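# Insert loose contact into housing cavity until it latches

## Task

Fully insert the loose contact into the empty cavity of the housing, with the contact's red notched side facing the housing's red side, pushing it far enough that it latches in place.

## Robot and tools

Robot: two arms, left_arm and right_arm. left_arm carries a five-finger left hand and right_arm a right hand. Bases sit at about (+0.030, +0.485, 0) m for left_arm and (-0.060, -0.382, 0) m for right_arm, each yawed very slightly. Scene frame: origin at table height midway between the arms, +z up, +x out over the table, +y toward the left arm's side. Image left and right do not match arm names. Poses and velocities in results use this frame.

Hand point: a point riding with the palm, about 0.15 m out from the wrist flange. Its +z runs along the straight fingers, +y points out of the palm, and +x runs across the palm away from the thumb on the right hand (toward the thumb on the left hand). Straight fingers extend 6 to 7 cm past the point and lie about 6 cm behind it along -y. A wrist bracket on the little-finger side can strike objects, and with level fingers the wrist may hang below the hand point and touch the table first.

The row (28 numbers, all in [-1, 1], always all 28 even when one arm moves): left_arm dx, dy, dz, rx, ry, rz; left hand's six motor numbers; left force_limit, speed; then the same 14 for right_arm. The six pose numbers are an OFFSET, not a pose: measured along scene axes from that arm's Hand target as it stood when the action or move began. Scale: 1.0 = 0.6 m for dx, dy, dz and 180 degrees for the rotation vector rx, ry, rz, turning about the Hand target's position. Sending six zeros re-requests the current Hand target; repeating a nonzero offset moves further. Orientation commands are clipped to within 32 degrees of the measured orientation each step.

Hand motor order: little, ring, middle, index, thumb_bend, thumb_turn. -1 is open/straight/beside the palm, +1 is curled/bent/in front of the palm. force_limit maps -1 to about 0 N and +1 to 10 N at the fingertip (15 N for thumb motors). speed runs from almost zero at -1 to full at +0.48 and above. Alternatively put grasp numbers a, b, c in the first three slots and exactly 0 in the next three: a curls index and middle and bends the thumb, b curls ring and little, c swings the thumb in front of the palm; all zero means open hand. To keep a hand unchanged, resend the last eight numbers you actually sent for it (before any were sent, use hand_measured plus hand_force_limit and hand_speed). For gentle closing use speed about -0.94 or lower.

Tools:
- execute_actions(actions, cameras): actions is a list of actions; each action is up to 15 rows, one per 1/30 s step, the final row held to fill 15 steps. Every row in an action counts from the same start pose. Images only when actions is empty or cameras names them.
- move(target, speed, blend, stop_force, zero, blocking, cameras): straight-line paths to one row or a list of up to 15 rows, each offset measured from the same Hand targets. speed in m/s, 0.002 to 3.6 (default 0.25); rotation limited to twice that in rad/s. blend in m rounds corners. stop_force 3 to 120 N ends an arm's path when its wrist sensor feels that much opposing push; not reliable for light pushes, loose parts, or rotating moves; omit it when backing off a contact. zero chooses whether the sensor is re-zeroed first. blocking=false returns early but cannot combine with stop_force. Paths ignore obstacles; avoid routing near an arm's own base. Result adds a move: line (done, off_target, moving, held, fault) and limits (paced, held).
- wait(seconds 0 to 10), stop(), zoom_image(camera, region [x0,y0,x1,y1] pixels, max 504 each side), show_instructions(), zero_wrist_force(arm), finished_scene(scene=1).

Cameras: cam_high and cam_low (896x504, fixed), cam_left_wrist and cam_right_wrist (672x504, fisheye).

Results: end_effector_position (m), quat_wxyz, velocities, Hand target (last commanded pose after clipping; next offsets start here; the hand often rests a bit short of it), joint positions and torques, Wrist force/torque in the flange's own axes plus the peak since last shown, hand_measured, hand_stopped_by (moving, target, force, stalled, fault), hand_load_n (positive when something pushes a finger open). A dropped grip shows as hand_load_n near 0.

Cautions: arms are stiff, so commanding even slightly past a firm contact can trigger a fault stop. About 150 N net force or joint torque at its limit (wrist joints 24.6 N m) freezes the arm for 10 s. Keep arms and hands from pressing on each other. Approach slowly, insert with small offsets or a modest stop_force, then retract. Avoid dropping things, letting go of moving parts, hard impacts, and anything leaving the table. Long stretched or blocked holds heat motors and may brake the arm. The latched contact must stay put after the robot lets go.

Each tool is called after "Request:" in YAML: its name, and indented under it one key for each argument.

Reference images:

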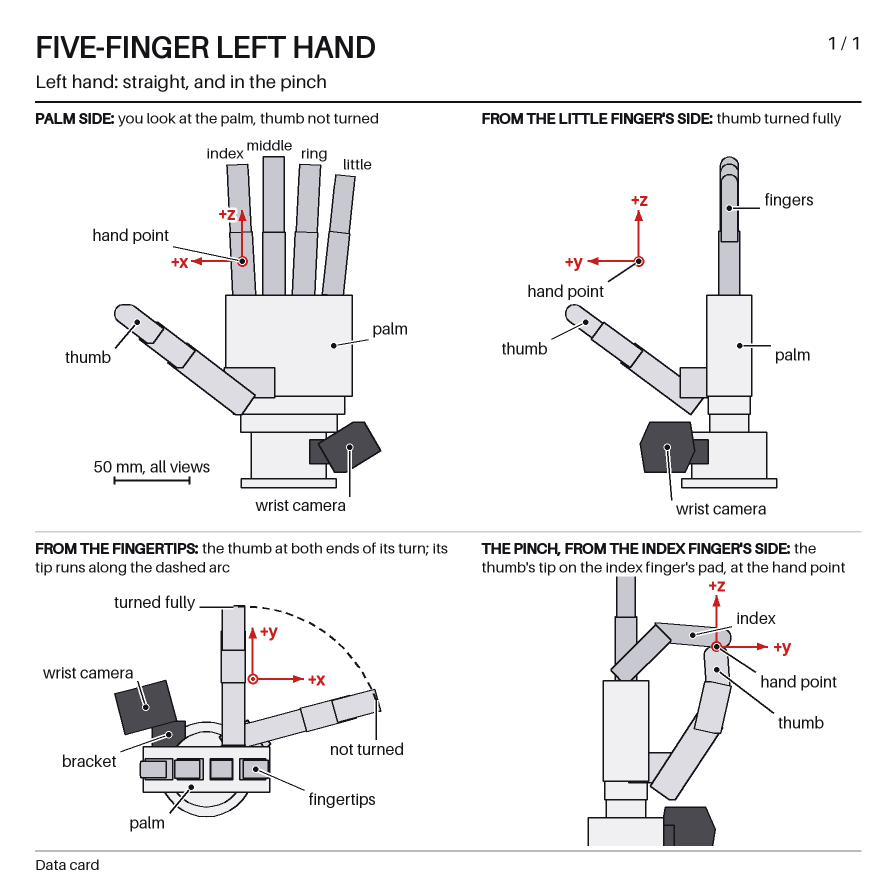

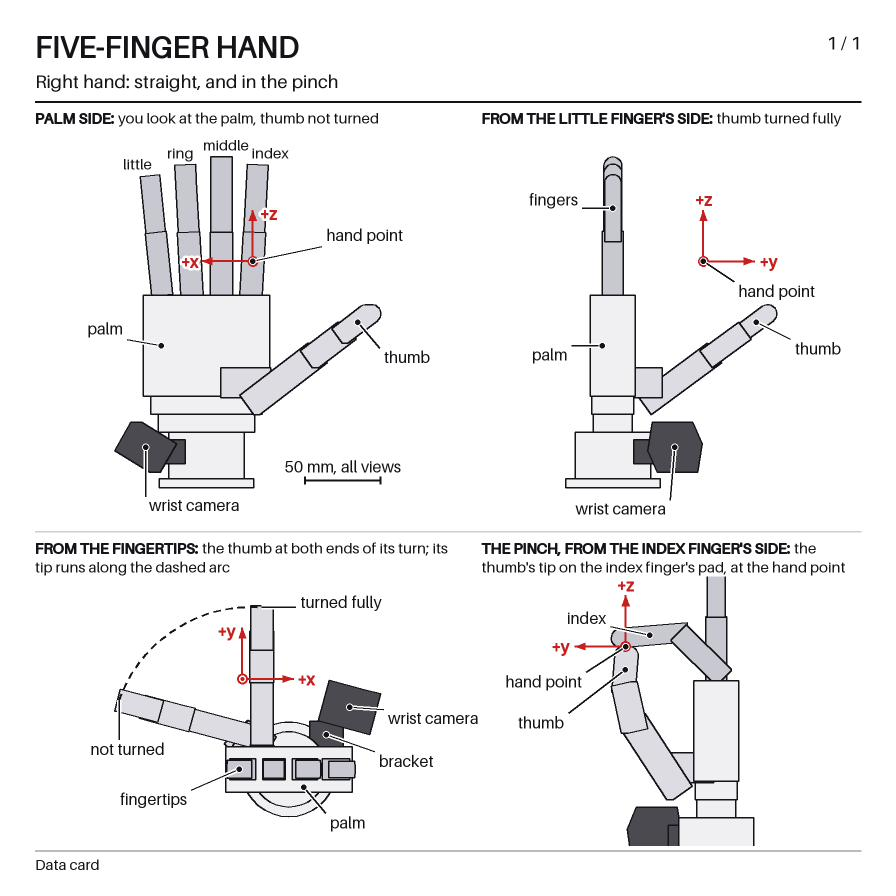

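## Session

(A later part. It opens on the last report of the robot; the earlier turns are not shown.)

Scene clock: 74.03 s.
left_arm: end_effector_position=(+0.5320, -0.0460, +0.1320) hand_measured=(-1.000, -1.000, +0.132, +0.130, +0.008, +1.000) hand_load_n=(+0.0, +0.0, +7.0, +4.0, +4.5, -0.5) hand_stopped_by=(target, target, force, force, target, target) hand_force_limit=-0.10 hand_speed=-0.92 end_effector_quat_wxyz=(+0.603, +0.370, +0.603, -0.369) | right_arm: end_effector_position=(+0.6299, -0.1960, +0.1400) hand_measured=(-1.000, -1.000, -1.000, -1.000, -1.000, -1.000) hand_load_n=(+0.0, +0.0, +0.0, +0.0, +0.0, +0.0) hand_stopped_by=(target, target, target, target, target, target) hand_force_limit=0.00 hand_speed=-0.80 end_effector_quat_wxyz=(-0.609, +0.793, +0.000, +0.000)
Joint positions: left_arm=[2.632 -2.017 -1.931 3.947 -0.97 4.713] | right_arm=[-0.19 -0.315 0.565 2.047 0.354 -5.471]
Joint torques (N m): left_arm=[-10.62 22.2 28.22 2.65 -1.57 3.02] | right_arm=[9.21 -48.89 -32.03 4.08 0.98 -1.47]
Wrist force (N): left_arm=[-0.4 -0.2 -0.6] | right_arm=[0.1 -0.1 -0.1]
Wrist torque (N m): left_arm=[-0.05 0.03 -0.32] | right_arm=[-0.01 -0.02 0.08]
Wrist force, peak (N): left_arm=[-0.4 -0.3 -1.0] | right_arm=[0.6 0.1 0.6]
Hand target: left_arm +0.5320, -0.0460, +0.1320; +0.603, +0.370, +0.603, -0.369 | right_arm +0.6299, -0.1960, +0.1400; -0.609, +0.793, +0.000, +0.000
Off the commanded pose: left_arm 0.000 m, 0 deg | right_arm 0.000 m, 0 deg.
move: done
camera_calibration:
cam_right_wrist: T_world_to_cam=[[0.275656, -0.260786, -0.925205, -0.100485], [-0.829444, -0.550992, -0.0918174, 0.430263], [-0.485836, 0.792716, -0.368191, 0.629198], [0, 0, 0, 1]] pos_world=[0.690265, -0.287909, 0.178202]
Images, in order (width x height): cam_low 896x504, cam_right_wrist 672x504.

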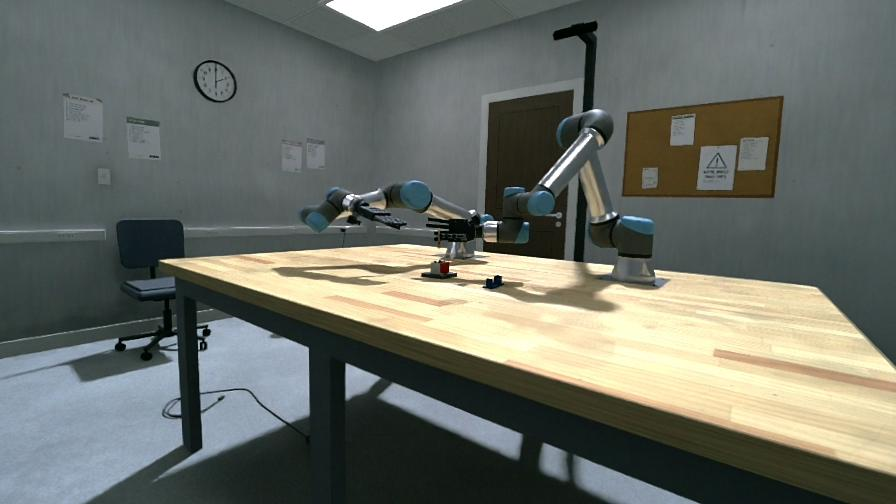

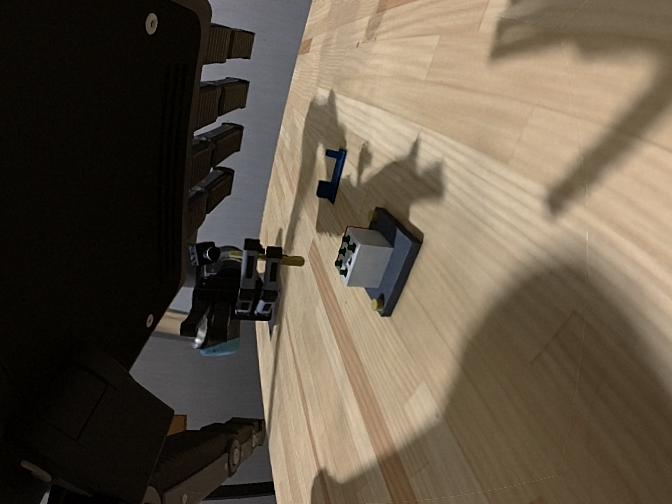

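Request:
move:
  target: [0.0083, -0.0022, -0.05, 0.0111, 0, 0, -1, -1, 0.6, 0.6, 0.01, 1, -0.1, -0.92, 0, 0, 0, 0, 0, 0, -1, -1, -1, -1, -1, -1, 0, -0.8]
  speed: 0.1
  cameras: ["all"]

Request:
zoom_image:
  camera: "cam_right_wrist"
  region: [240, 200, 420, 320]

Request:
zoom_image:
  camera: "cam_low"
  region: [420, 230, 460, 285]

Request:
zoom_image:
  camera: "cam_high"
  region: [410, 185, 470, 245]

Request:
zoom_image:
  camera: "cam_left_wrist"
  region: [260, 120, 500, 450]

Scene clock: 77.77 s.
left_arm: end_effector_position=(+0.5370, -0.0473, +0.1021) hand_measured=(-1.000, -1.000, +0.132, +0.130, +0.008, +1.000) hand_load_n=(+0.0, +0.0, +7.0, +4.0, +4.5, -1.0) hand_stopped_by=(target, target, force, force, target, target) hand_force_limit=-0.10 hand_speed=-0.92 end_effector_quat_wxyz=(+0.596, +0.380, +0.609, -0.359) | right_arm: end_effector_position=(+0.6299, -0.1960, +0.1400) hand_measured=(-1.000, -1.000, -1.000, -1.000, -1.000, -1.000) hand_load_n=(+0.0, +0.0, +0.0, +0.0, +0.0, +0.0) hand_stopped_by=(target, target, target, target, target, target) hand_force_limit=0.00 hand_speed=-0.80 end_effector_quat_wxyz=(-0.609, +0.793, +0.000, +0.000)
Joint positions: left_arm=[2.632 -2.076 -1.917 3.954 -0.971 4.75] | right_arm=[-0.19 -0.314 0.565 2.047 0.354 -5.471]
Joint torques (N m): left_arm=[-1.32 22.84 27.81 2.46 -1.65 2.94] | right_arm=[8.98 -47.67 -31.74 3.96 0.99 -1.59]
Wrist force (N): left_arm=[-0.1 -0.2 -0.4] | right_arm=[0.2 0.2 0.0]
Wrist torque (N m): left_arm=[-0.06 0.00 -0.31] | right_arm=[0.02 -0.03 0.09]
Wrist force, peak (N): left_arm=[-0.5 -0.6 -0.8] | right_arm=[0.4 0.3 -0.3]
Hand target: left_arm +0.5370, -0.0473, +0.1020; +0.596, +0.380, +0.609, -0.359 | right_arm +0.6299, -0.1960, +0.1400; -0.609, +0.793, +0.000, +0.000
Off the commanded pose: left_arm 0.000 m, 0 deg | right_arm 0.000 m, 0 deg.
move: done
camera_calibration:
cam_left_wrist: T_world_to_cam=[[-0.868021, -0.418298, -0.267518, 0.471751], [-0.0327713, 0.585868, -0.809744, 0.127066], [0.495445, -0.694108, -0.522254, -0.128268], [0, 0, 0, 1]] pos_world=[0.477204, 0.0338568, 0.162104]
cam_right_wrist: T_world_to_cam=[[0.275674, -0.260713, -0.92522, -0.100474], [-0.829349, -0.551137, -0.0918064, 0.430153], [-0.485988, 0.792639, -0.368156, 0.629274], [0, 0, 0, 1]] pos_world=[0.690265, -0.287908, 0.178202]

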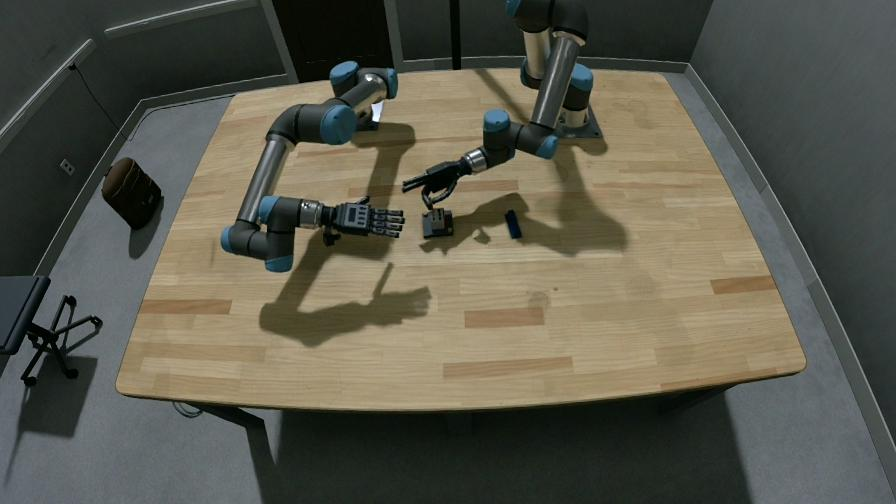

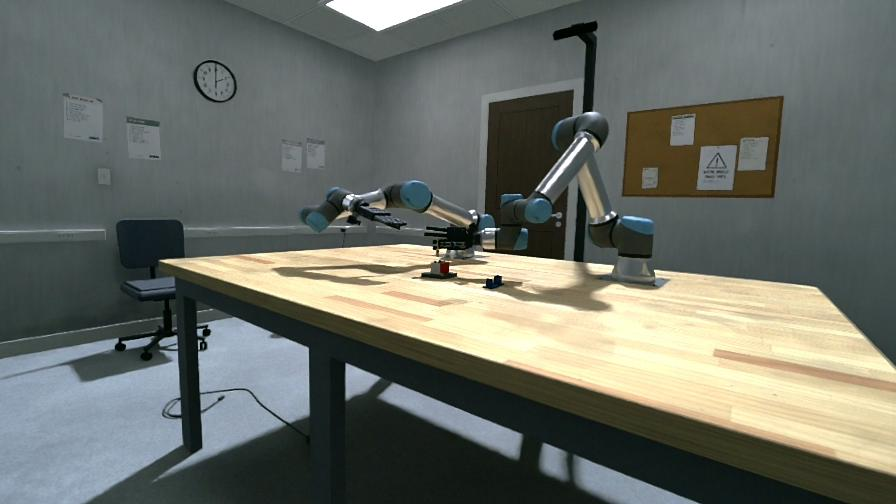

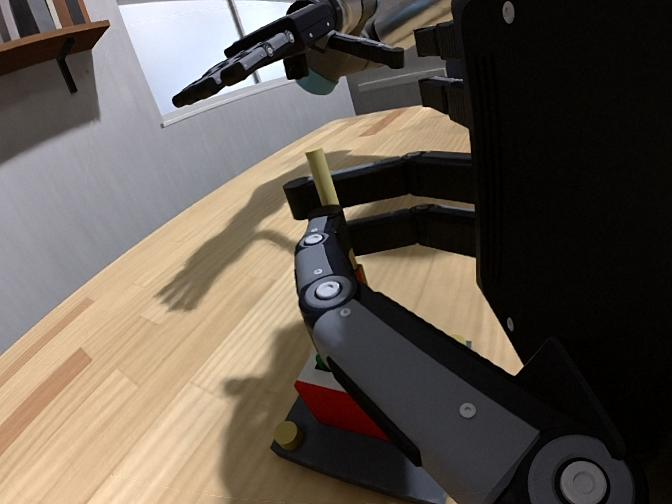

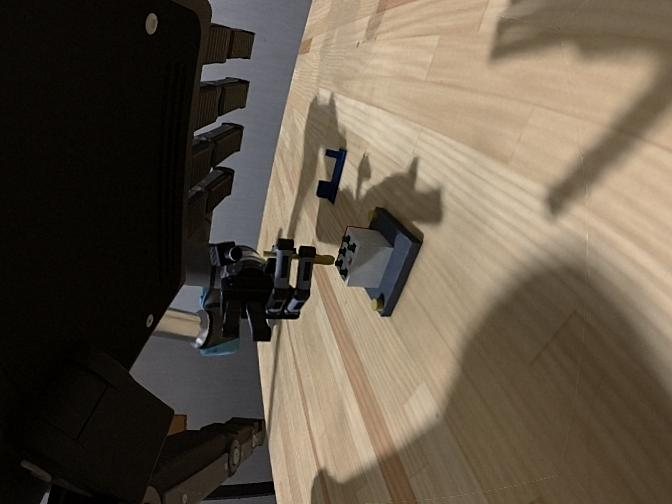

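Scaled by 2.800 from the camera's 672x504 image, which has a finer 960x720 frame.

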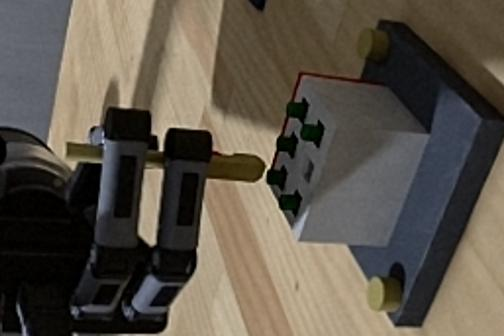

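Scaled by 9.164 from the camera's 896x504 image, which has a finer 1280x720 frame.

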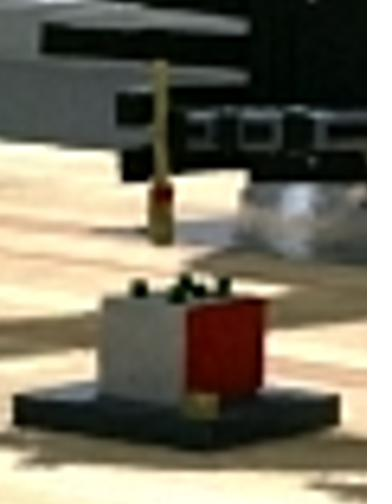

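Scaled by 8.400 from the camera's 896x504 image, which has a finer 1280x720 frame.

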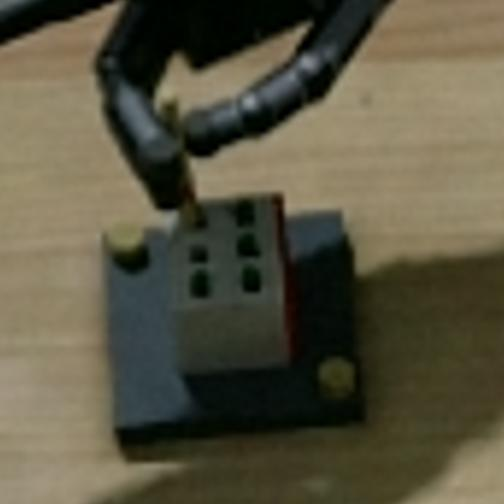

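Scaled by 1.527 from the camera's 672x504 image, which has a finer 960x720 frame.

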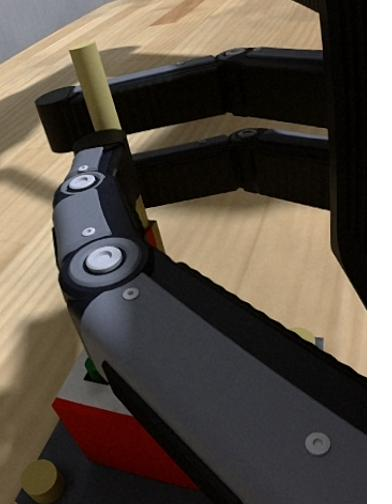

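Request:
move:
  target: [0, 0, -0.0417, 0, 0, 0, -1, -1, 0.6, 0.6, 0.01, 1, -0.1, -0.92, 0, 0, 0, 0, 0, 0, -1, -1, -1, -1, -1, -1, 0, -0.8]
  speed: 0.02
  stop_force: 3
  cameras: ["all"]

Request:
zoom_image:
  camera: "cam_right_wrist"
  region: [240, 200, 420, 320]

Request:
zoom_image:
  camera: "cam_low"
  region: [420, 230, 460, 285]

Request:
zoom_image:
  camera: "cam_high"
  region: [410, 185, 470, 245]

Scene clock: 80.90 s.
left_arm: end_effector_position=(+0.5370, -0.0473, +0.0770) hand_measured=(-1.000, -1.000, +0.132, +0.130, +0.008, +1.000) hand_load_n=(+0.0, +0.0, +8.5, +1.5, +3.0, -2.0) hand_stopped_by=(target, target, force, force, target, target) hand_force_limit=-0.10 hand_speed=-0.92 end_effector_quat_wxyz=(+0.596, +0.380, +0.609, -0.359) | right_arm: end_effector_position=(+0.6299, -0.1960, +0.1400) hand_measured=(-1.000, -1.000, -1.000, -1.000, -1.000, -1.000) hand_load_n=(+0.0, +0.0, +0.0, +0.0, +0.0, +0.0) hand_stopped_by=(target, target, target, target, target, target) hand_force_limit=0.00 hand_speed=-0.80 end_effector_quat_wxyz=(-0.609, +0.793, +0.000, +0.000)
Joint positions: left_arm=[2.632 -2.124 -1.927 4.013 -0.971 4.75] | right_arm=[-0.19 -0.314 0.565 2.047 0.354 -5.471]
Joint torques (N m): left_arm=[-6.42 24.19 1.17 2.77 -0.75 -1.73] | right_arm=[9.04 -47.6 -31.5 3.97 0.88 -1.56]
Wrist force (N): left_arm=[-0.9 0.9 -3.0] | right_arm=[0.4 0.3 0.2]
Wrist torque (N m): left_arm=[-0.02 0.05 -0.29] | right_arm=[0.03 -0.08 0.12]
Wrist force, peak (N): left_arm=[-0.9 1.2 -3.2] | right_arm=[0.4 0.3 0.2]
Hand target: left_arm +0.5370, -0.0473, +0.0770; +0.596, +0.380, +0.609, -0.359 | right_arm +0.6299, -0.1960, +0.1400; -0.609, +0.793, +0.000, +0.000
Off the commanded pose: left_arm 0.000 m, 0 deg | right_arm 0.000 m, 0 deg.
move: done
camera_calibration:
cam_left_wrist: T_world_to_cam=[[-0.868048, -0.418153, -0.267658, 0.465022], [-0.0326306, 0.585997, -0.809656, 0.106717], [0.495407, -0.694087, -0.522318, -0.14142], [0, 0, 0, 1]] pos_world=[0.477204, 0.0337567, 0.137005]
cam_right_wrist: T_world_to_cam=[[0.275674, -0.260713, -0.92522, -0.100474], [-0.829349, -0.551137, -0.0918064, 0.430153], [-0.485988, 0.792639, -0.368156, 0.629274], [0, 0, 0, 1]] pos_world=[0.690265, -0.287908, 0.178202]

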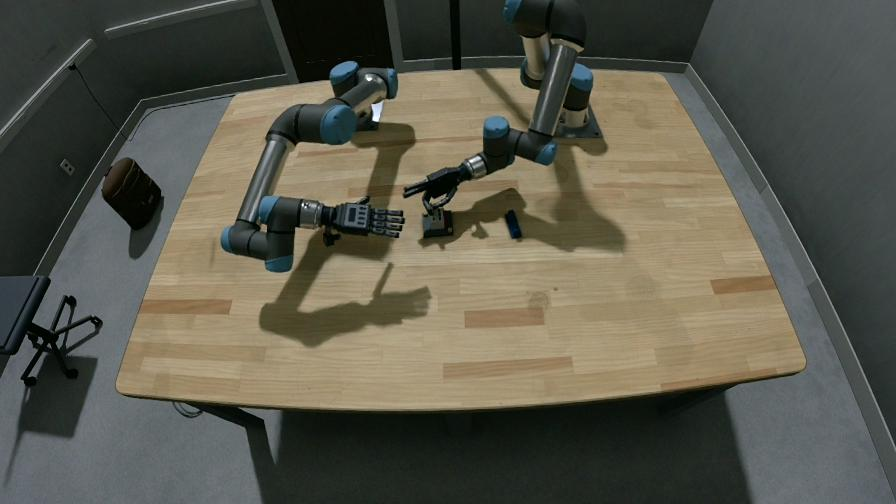

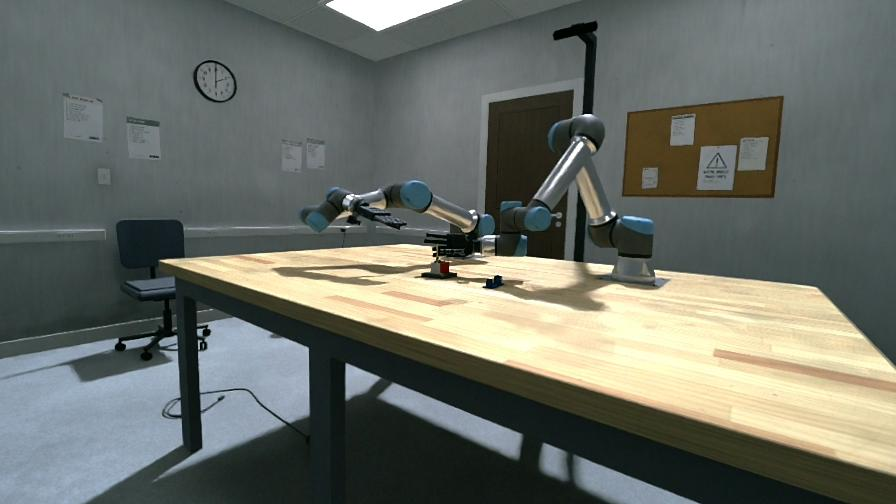

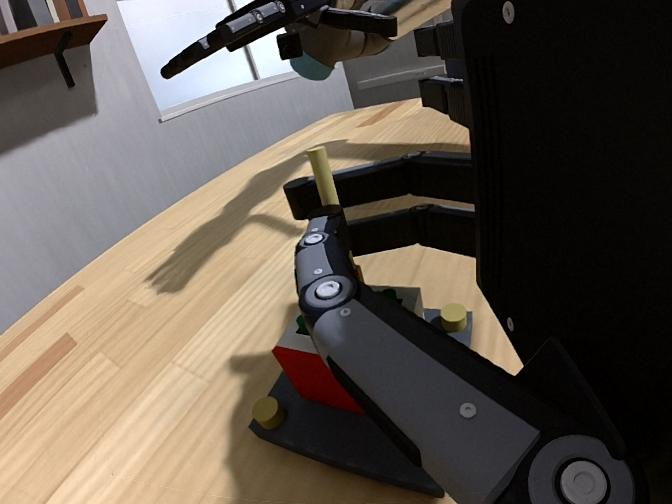

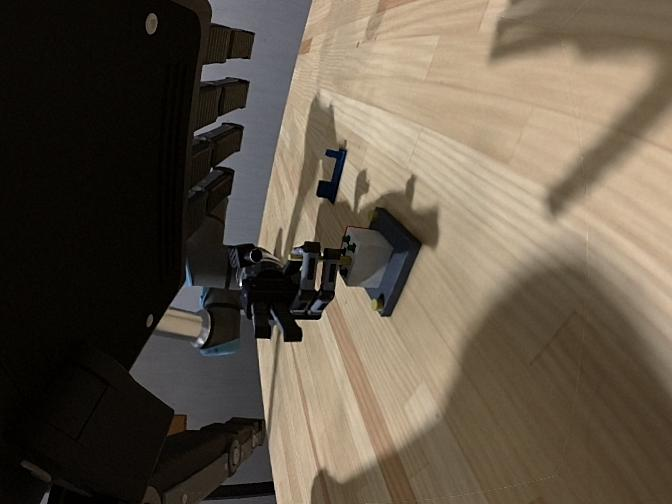

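Scaled by 2.800 from the camera's 672x504 image, which has a finer 960x720 frame.

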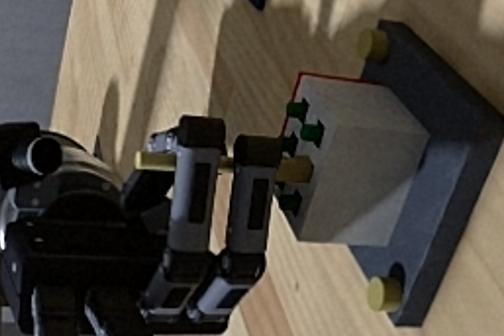

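Scaled by 9.164 from the camera's 896x504 image, which has a finer 1280x720 frame.

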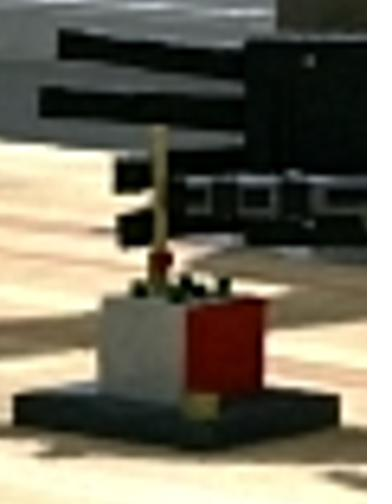

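Scaled by 8.400 from the camera's 896x504 image, which has a finer 1280x720 frame.

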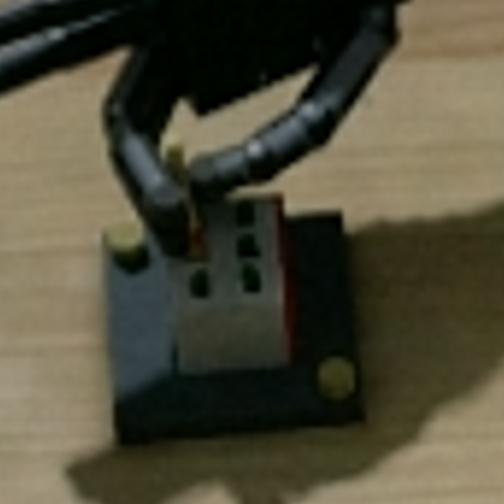

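Request:
move:
  target: [-0.0008, 0.0018, 0, 0, 0, 0, -1, -1, 0.6, 0.6, 0.01, 1, -0.1, -0.92, 0, 0, 0, 0, 0, 0, -1, -1, -1, -1, -1, -1, 0, -0.8]
  speed: 0.02
  cameras: []

Scene clock: 81.90 s.
left_arm: end_effector_position=(+0.5365, -0.0463, +0.0770) hand_measured=(-1.000, -1.000, +0.132, +0.130, +0.008, +1.000) hand_load_n=(+0.0, +0.0, +7.0, +4.5, +4.0, -0.5) hand_stopped_by=(target, target, force, force, target, target) hand_force_limit=-0.10 hand_speed=-0.92 end_effector_quat_wxyz=(+0.596, +0.380, +0.609, -0.359) | right_arm: end_effector_position=(+0.6299, -0.1960, +0.1400) hand_measured=(-1.000, -1.000, -1.000, -1.000, -1.000, -1.000) hand_load_n=(+0.0, +0.0, +0.0, +0.0, +0.0, +0.0) hand_stopped_by=(target, target, target, target, target, target) hand_force_limit=0.00 hand_speed=-0.80 end_effector_quat_wxyz=(-0.609, +0.793, +0.000, +0.000)
Joint positions: left_arm=[2.634 -2.123 -1.931 4.015 -0.969 4.75] | right_arm=[-0.19 -0.314 0.565 2.047 0.354 -5.471]
Joint torques (N m): left_arm=[7.15 52.71 1.2 2.49 2.36 -0.82] | right_arm=[8.75 -47.7 -31.65 3.9 0.92 -1.68]
Wrist force (N): left_arm=[0.0 0.2 -0.1] | right_arm=[0.3 -0.1 0.1]
Wrist torque (N m): left_arm=[-0.04 -0.02 -0.30] | right_arm=[-0.01 -0.06 0.08]
Wrist force, peak (N): left_arm=[-0.6 0.9 -3.2] | right_arm=[0.4 0.5 -0.1]
Hand target: left_arm +0.5365, -0.0462, +0.0770; +0.596, +0.380, +0.609, -0.359 | right_arm +0.6299, -0.1960, +0.1400; -0.609, +0.793, +0.000, +0.000
Off the commanded pose: left_arm 0.000 m, 0 deg | right_arm 0.000 m, 0 deg.
move: done
No camera images: "cameras" was empty.

Request:
move:
  target: [0, 0, -0.0133, 0, 0, 0, -1, -1, 0.6, 0.6, 0.01, 1, -0.1, -0.92, 0, 0, 0, 0, 0, 0, -1, -1, -1, -1, -1, -1, 0, -0.8]
  speed: 0.015
  stop_force: 5
  cameras: ["all"]

Request:
zoom_image:
  camera: "cam_right_wrist"
  region: [240, 200, 420, 320]

Request:
zoom_image:
  camera: "cam_low"
  region: [420, 230, 460, 285]

Request:
zoom_image:
  camera: "cam_high"
  region: [410, 185, 470, 245]

Scene clock: 84.07 s.
left_arm: end_effector_position=(+0.5365, -0.0462, +0.0700) hand_measured=(-1.000, -1.000, +0.132, +0.130, +0.008, +1.000) hand_load_n=(+0.0, +0.0, +6.5, +4.0, +3.0, -1.0) hand_stopped_by=(target, target, force, force, target, target) hand_force_limit=-0.10 hand_speed=-0.92 end_effector_quat_wxyz=(+0.596, +0.380, +0.609, -0.359) | right_arm: end_effector_position=(+0.6299, -0.1960, +0.1400) hand_measured=(-1.000, -1.000, -1.000, -1.000, -1.000, -1.000) hand_load_n=(+0.0, +0.0, +0.0, -0.5, +0.0, -0.5) hand_stopped_by=(target, target, target, target, target, target) hand_force_limit=0.00 hand_speed=-0.80 end_effector_quat_wxyz=(-0.609, +0.793, +0.000, +0.000)
Joint positions: left_arm=[2.634 -2.136 -1.933 4.031 -0.969 4.75] | right_arm=[-0.19 -0.314 0.565 2.047 0.354 -5.471]
Joint torques (N m): left_arm=[3.14 51.06 17.9 -0.37 1.98 1.99] | right_arm=[8.7 -47.57 -31.48 3.93 0.95 -1.65]
Wrist force (N): left_arm=[-1.6 2.2 -2.3] | right_arm=[0.1 0.3 0.0]
Wrist torque (N m): left_arm=[0.00 -0.04 -0.34] | right_arm=[0.04 -0.02 0.09]
Wrist force, peak (N): left_arm=[-6.9 2.0 -3.3] | right_arm=[0.5 0.4 0.0]
Hand target: left_arm +0.5365, -0.0462, +0.0700; +0.596, +0.380, +0.609, -0.359 (not the last commanded pose) | right_arm +0.6299, -0.1960, +0.1400; -0.609, +0.793, +0.000, +0.000
Off the commanded pose: left_arm 0.001 m, 0 deg | right_arm 0.000 m, 0 deg.
move: contact (left_arm)
camera_calibration:
cam_left_wrist: T_world_to_cam=[[-0.868006, -0.418212, -0.267703, 0.463162], [-0.0326294, 0.585994, -0.809658, 0.100388], [0.495481, -0.694053, -0.522292, -0.144105], [0, 0, 0, 1]] pos_world=[0.476704, 0.0348567, 0.130005]
cam_right_wrist: T_world_to_cam=[[0.275674, -0.260713, -0.92522, -0.100474], [-0.829349, -0.551137, -0.0918064, 0.430153], [-0.485988, 0.792639, -0.368156, 0.629274], [0, 0, 0, 1]] pos_world=[0.690265, -0.287908, 0.178202]

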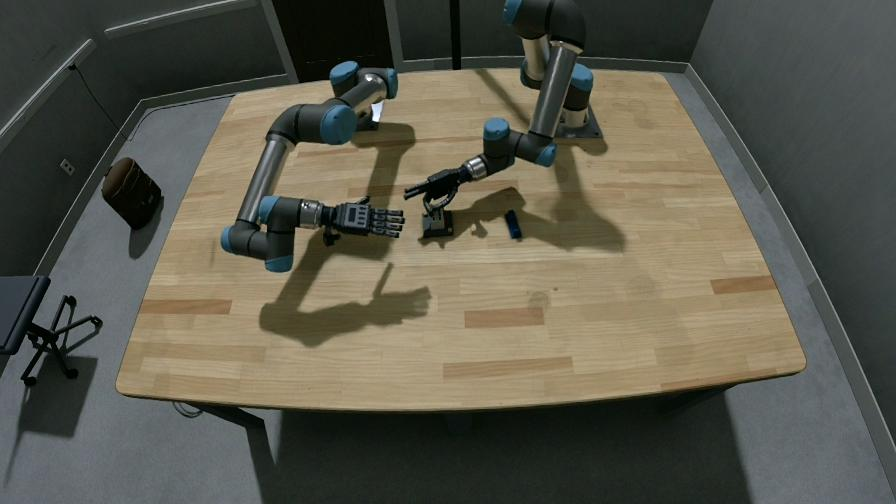

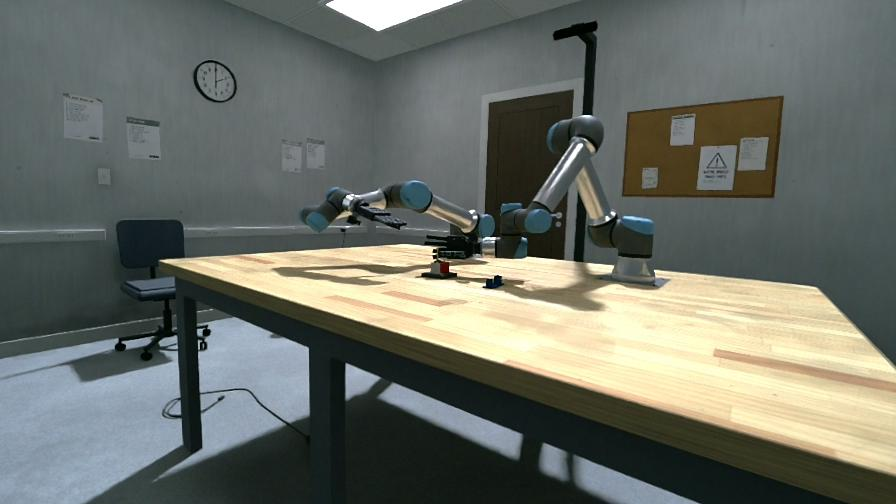

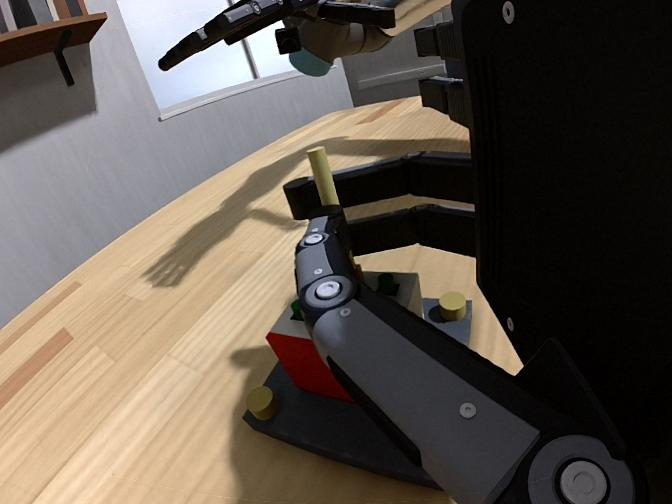

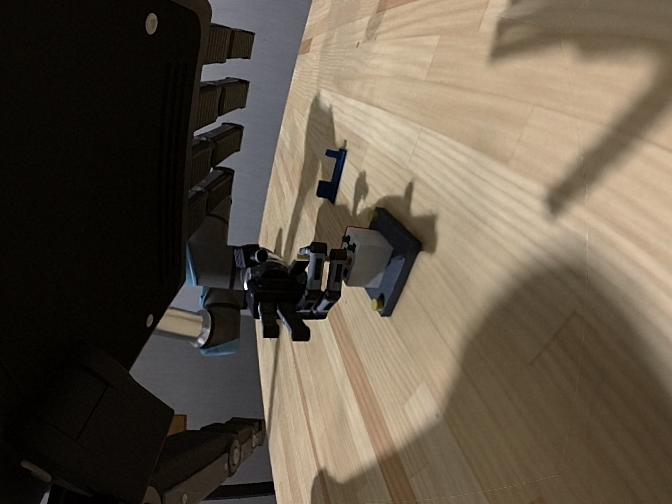

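Scaled by 2.800 from the camera's 672x504 image, which has a finer 960x720 frame.

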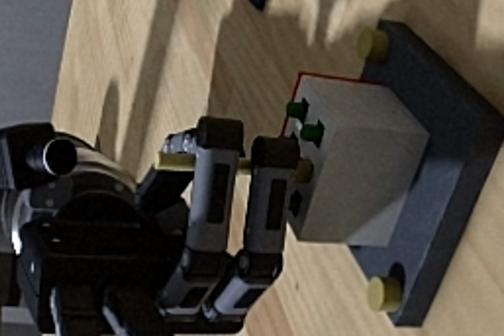

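Scaled by 9.164 from the camera's 896x504 image, which has a finer 1280x720 frame.

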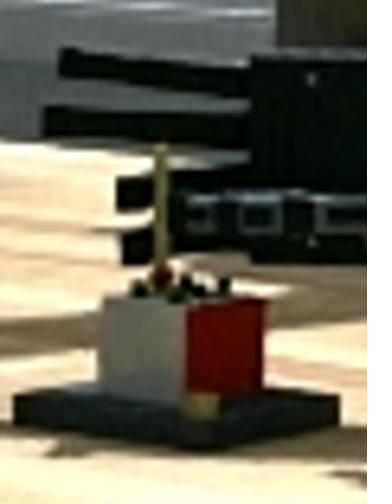

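Scaled by 8.400 from the camera's 896x504 image, which has a finer 1280x720 frame.

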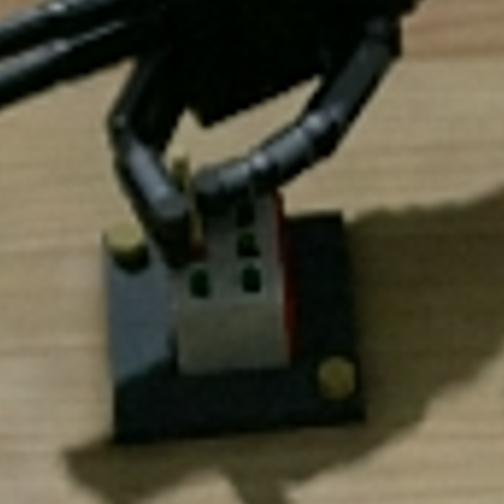

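Request:
zoom_image:
  camera: "cam_left_wrist"
  region: [280, 190, 480, 340]

Request:
zoom_image:
  camera: "cam_right_wrist"
  region: [300, 225, 380, 295]

Scaled by 2.520 from the camera's 672x504 image, which has a finer 960x720 frame.

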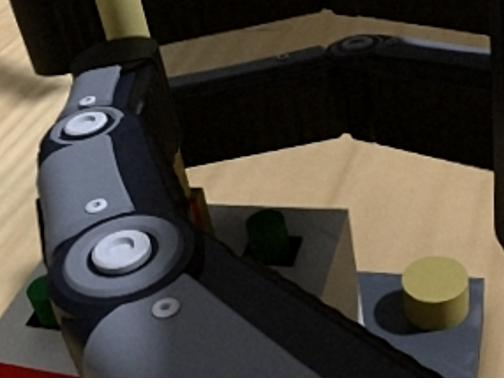

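Scaled by 6.300 from the camera's 672x504 image, which has a finer 960x720 frame.

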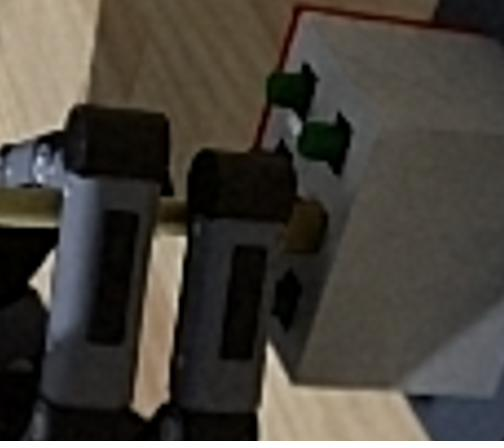

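Request:
move:
  target:
    - [0, 0, 0, 0, 0, 0, -1, -1, -0.3, -0.3, 0.01, 1, -0.1, -0.5, 0, 0, 0, 0, 0, 0, -1, -1, -1, -1, -1, -1, 0, -0.8]
    - [-0.0028, 0.006, 0.001, 0, 0, 0, -1, -1, -0.3, -0.3, 0.01, 1, -0.1, -0.5, 0, -0.05, 0.01, 0, 0, 0, -1, -1, -1, -1, -1, -1, 0, -0.8]
  speed: 0.05
  cameras: ["all"]

Request:
zoom_image:
  camera: "cam_right_wrist"
  region: [240, 180, 420, 310]

Request:
zoom_image:
  camera: "cam_low"
  region: [420, 230, 460, 285]

Request:
zoom_image:
  camera: "cam_left_wrist"
  region: [240, 120, 440, 340]

Scene clock: 89.77 s.
left_arm: end_effector_position=(+0.5349, -0.0426, +0.0706) hand_measured=(-1.000, -1.000, -0.300, -0.300, +0.010, +1.000) hand_load_n=(+0.0, +0.0, +0.0, +0.0, +0.0, +0.0) hand_stopped_by=(target, target, target, target, target, target) hand_force_limit=-0.10 hand_speed=-0.50 end_effector_quat_wxyz=(+0.596, +0.380, +0.609, -0.359) | right_arm: end_effector_position=(+0.6299, -0.2259, +0.1460) hand_measured=(-1.000, -1.000, -1.000, -1.000, -1.000, -1.000) hand_load_n=(-0.5, +0.0, +0.0, +0.0, +0.0, +0.0) hand_stopped_by=(target, target, target, target, target, target) hand_force_limit=0.00 hand_speed=-0.80 end_effector_quat_wxyz=(-0.609, +0.793, +0.000, +0.000)
Joint positions: left_arm=[2.639 -2.129 -1.944 4.035 -0.964 4.75] | right_arm=[-0.23 -0.327 0.59 2.111 0.382 -5.553]
Joint torques (N m): left_arm=[7.22 52.01 0.77 2.69 2.08 2.79] | right_arm=[-11.11 -62.18 -6.22 4.05 1.09 -1.69]
Wrist force (N): left_arm=[-0.3 -0.1 -0.7] | right_arm=[0.3 -0.1 0.1]
Wrist torque (N m): left_arm=[-0.04 0.01 -0.31] | right_arm=[-0.01 -0.06 0.11]
Wrist force, peak (N): left_arm=[-2.1 1.4 -7.2] | right_arm=[0.6 0.4 0.3]
Hand target: left_arm +0.5349, -0.0426, +0.0706; +0.596, +0.380, +0.609, -0.359 | right_arm +0.6299, -0.2260, +0.1460; -0.609, +0.793, +0.000, +0.000
Off the commanded pose: left_arm 0.000 m, 0 deg | right_arm 0.000 m, 0 deg.
move: done
camera_calibration:
cam_left_wrist: T_world_to_cam=[[-0.868028, -0.418157, -0.267715, 0.463363], [-0.0325638, 0.585973, -0.809676, 0.0986809], [0.495446, -0.694104, -0.522258, -0.140436], [0, 0, 0, 1]] pos_world=[0.475004, 0.0384567, 0.130605]
cam_right_wrist: T_world_to_cam=[[0.275687, -0.260735, -0.92521, -0.102735], [-0.829389, -0.551071, -0.0918364, 0.41428], [-0.485912, 0.792677, -0.368174, 0.655146], [0, 0, 0, 1]] pos_world=[0.690265, -0.317808, 0.184202]

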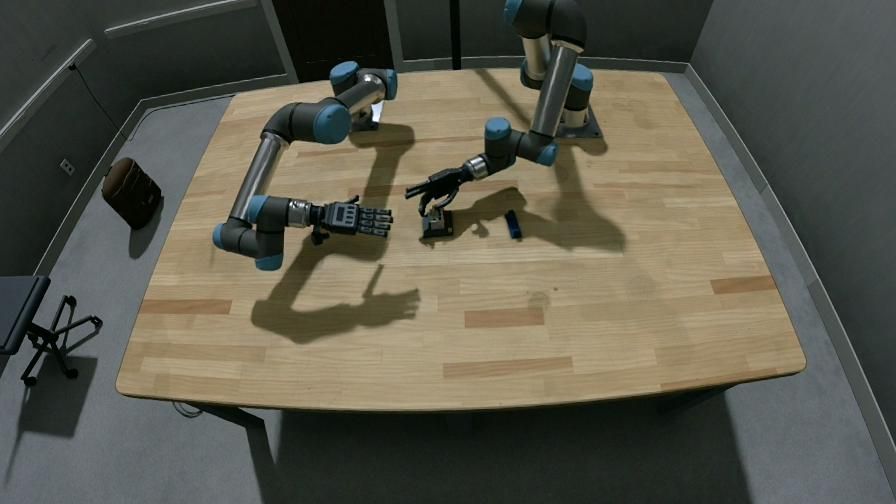

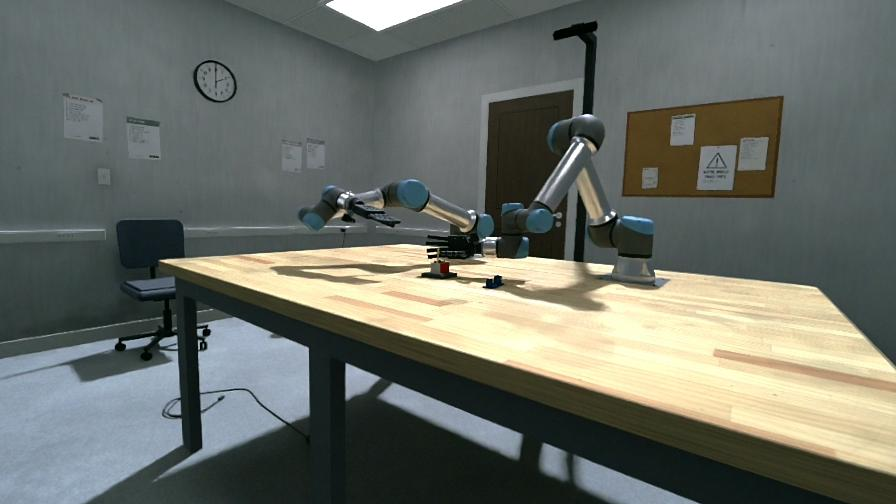

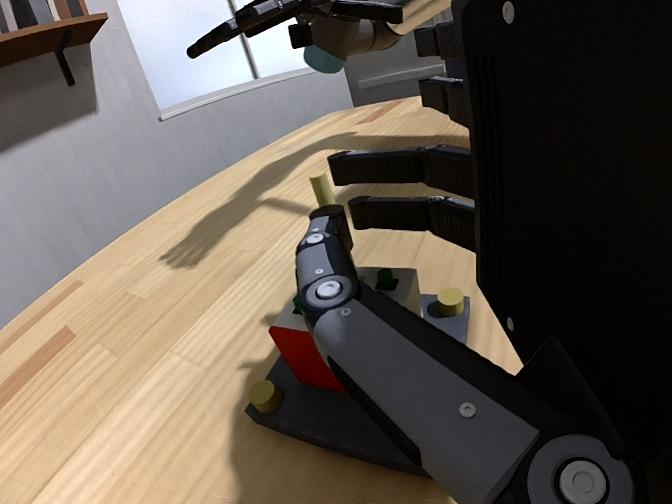

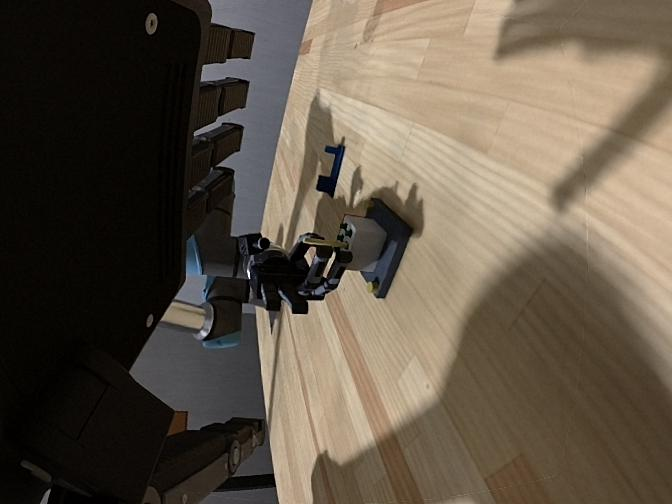

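Scaled by 2.800 from the camera's 672x504 image, which has a finer 960x720 frame.

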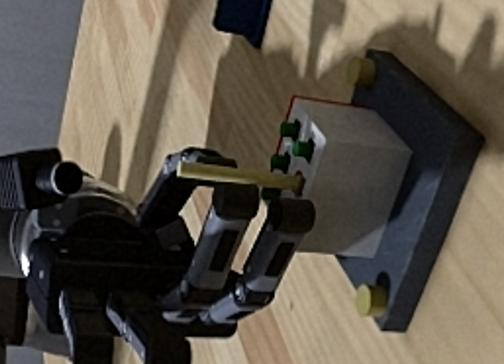

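Scaled by 9.164 from the camera's 896x504 image, which has a finer 1280x720 frame.

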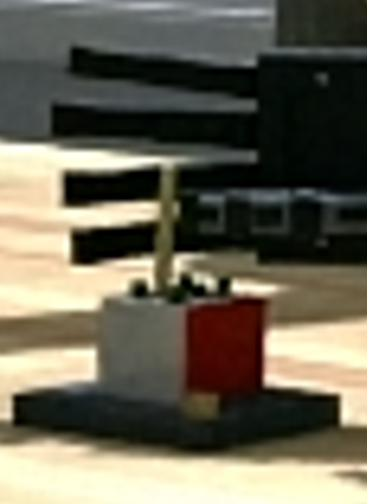

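Scaled by 2.291 from the camera's 672x504 image, which has a finer 960x720 frame.

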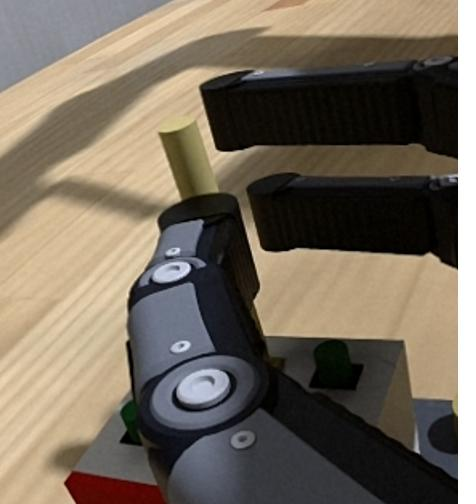

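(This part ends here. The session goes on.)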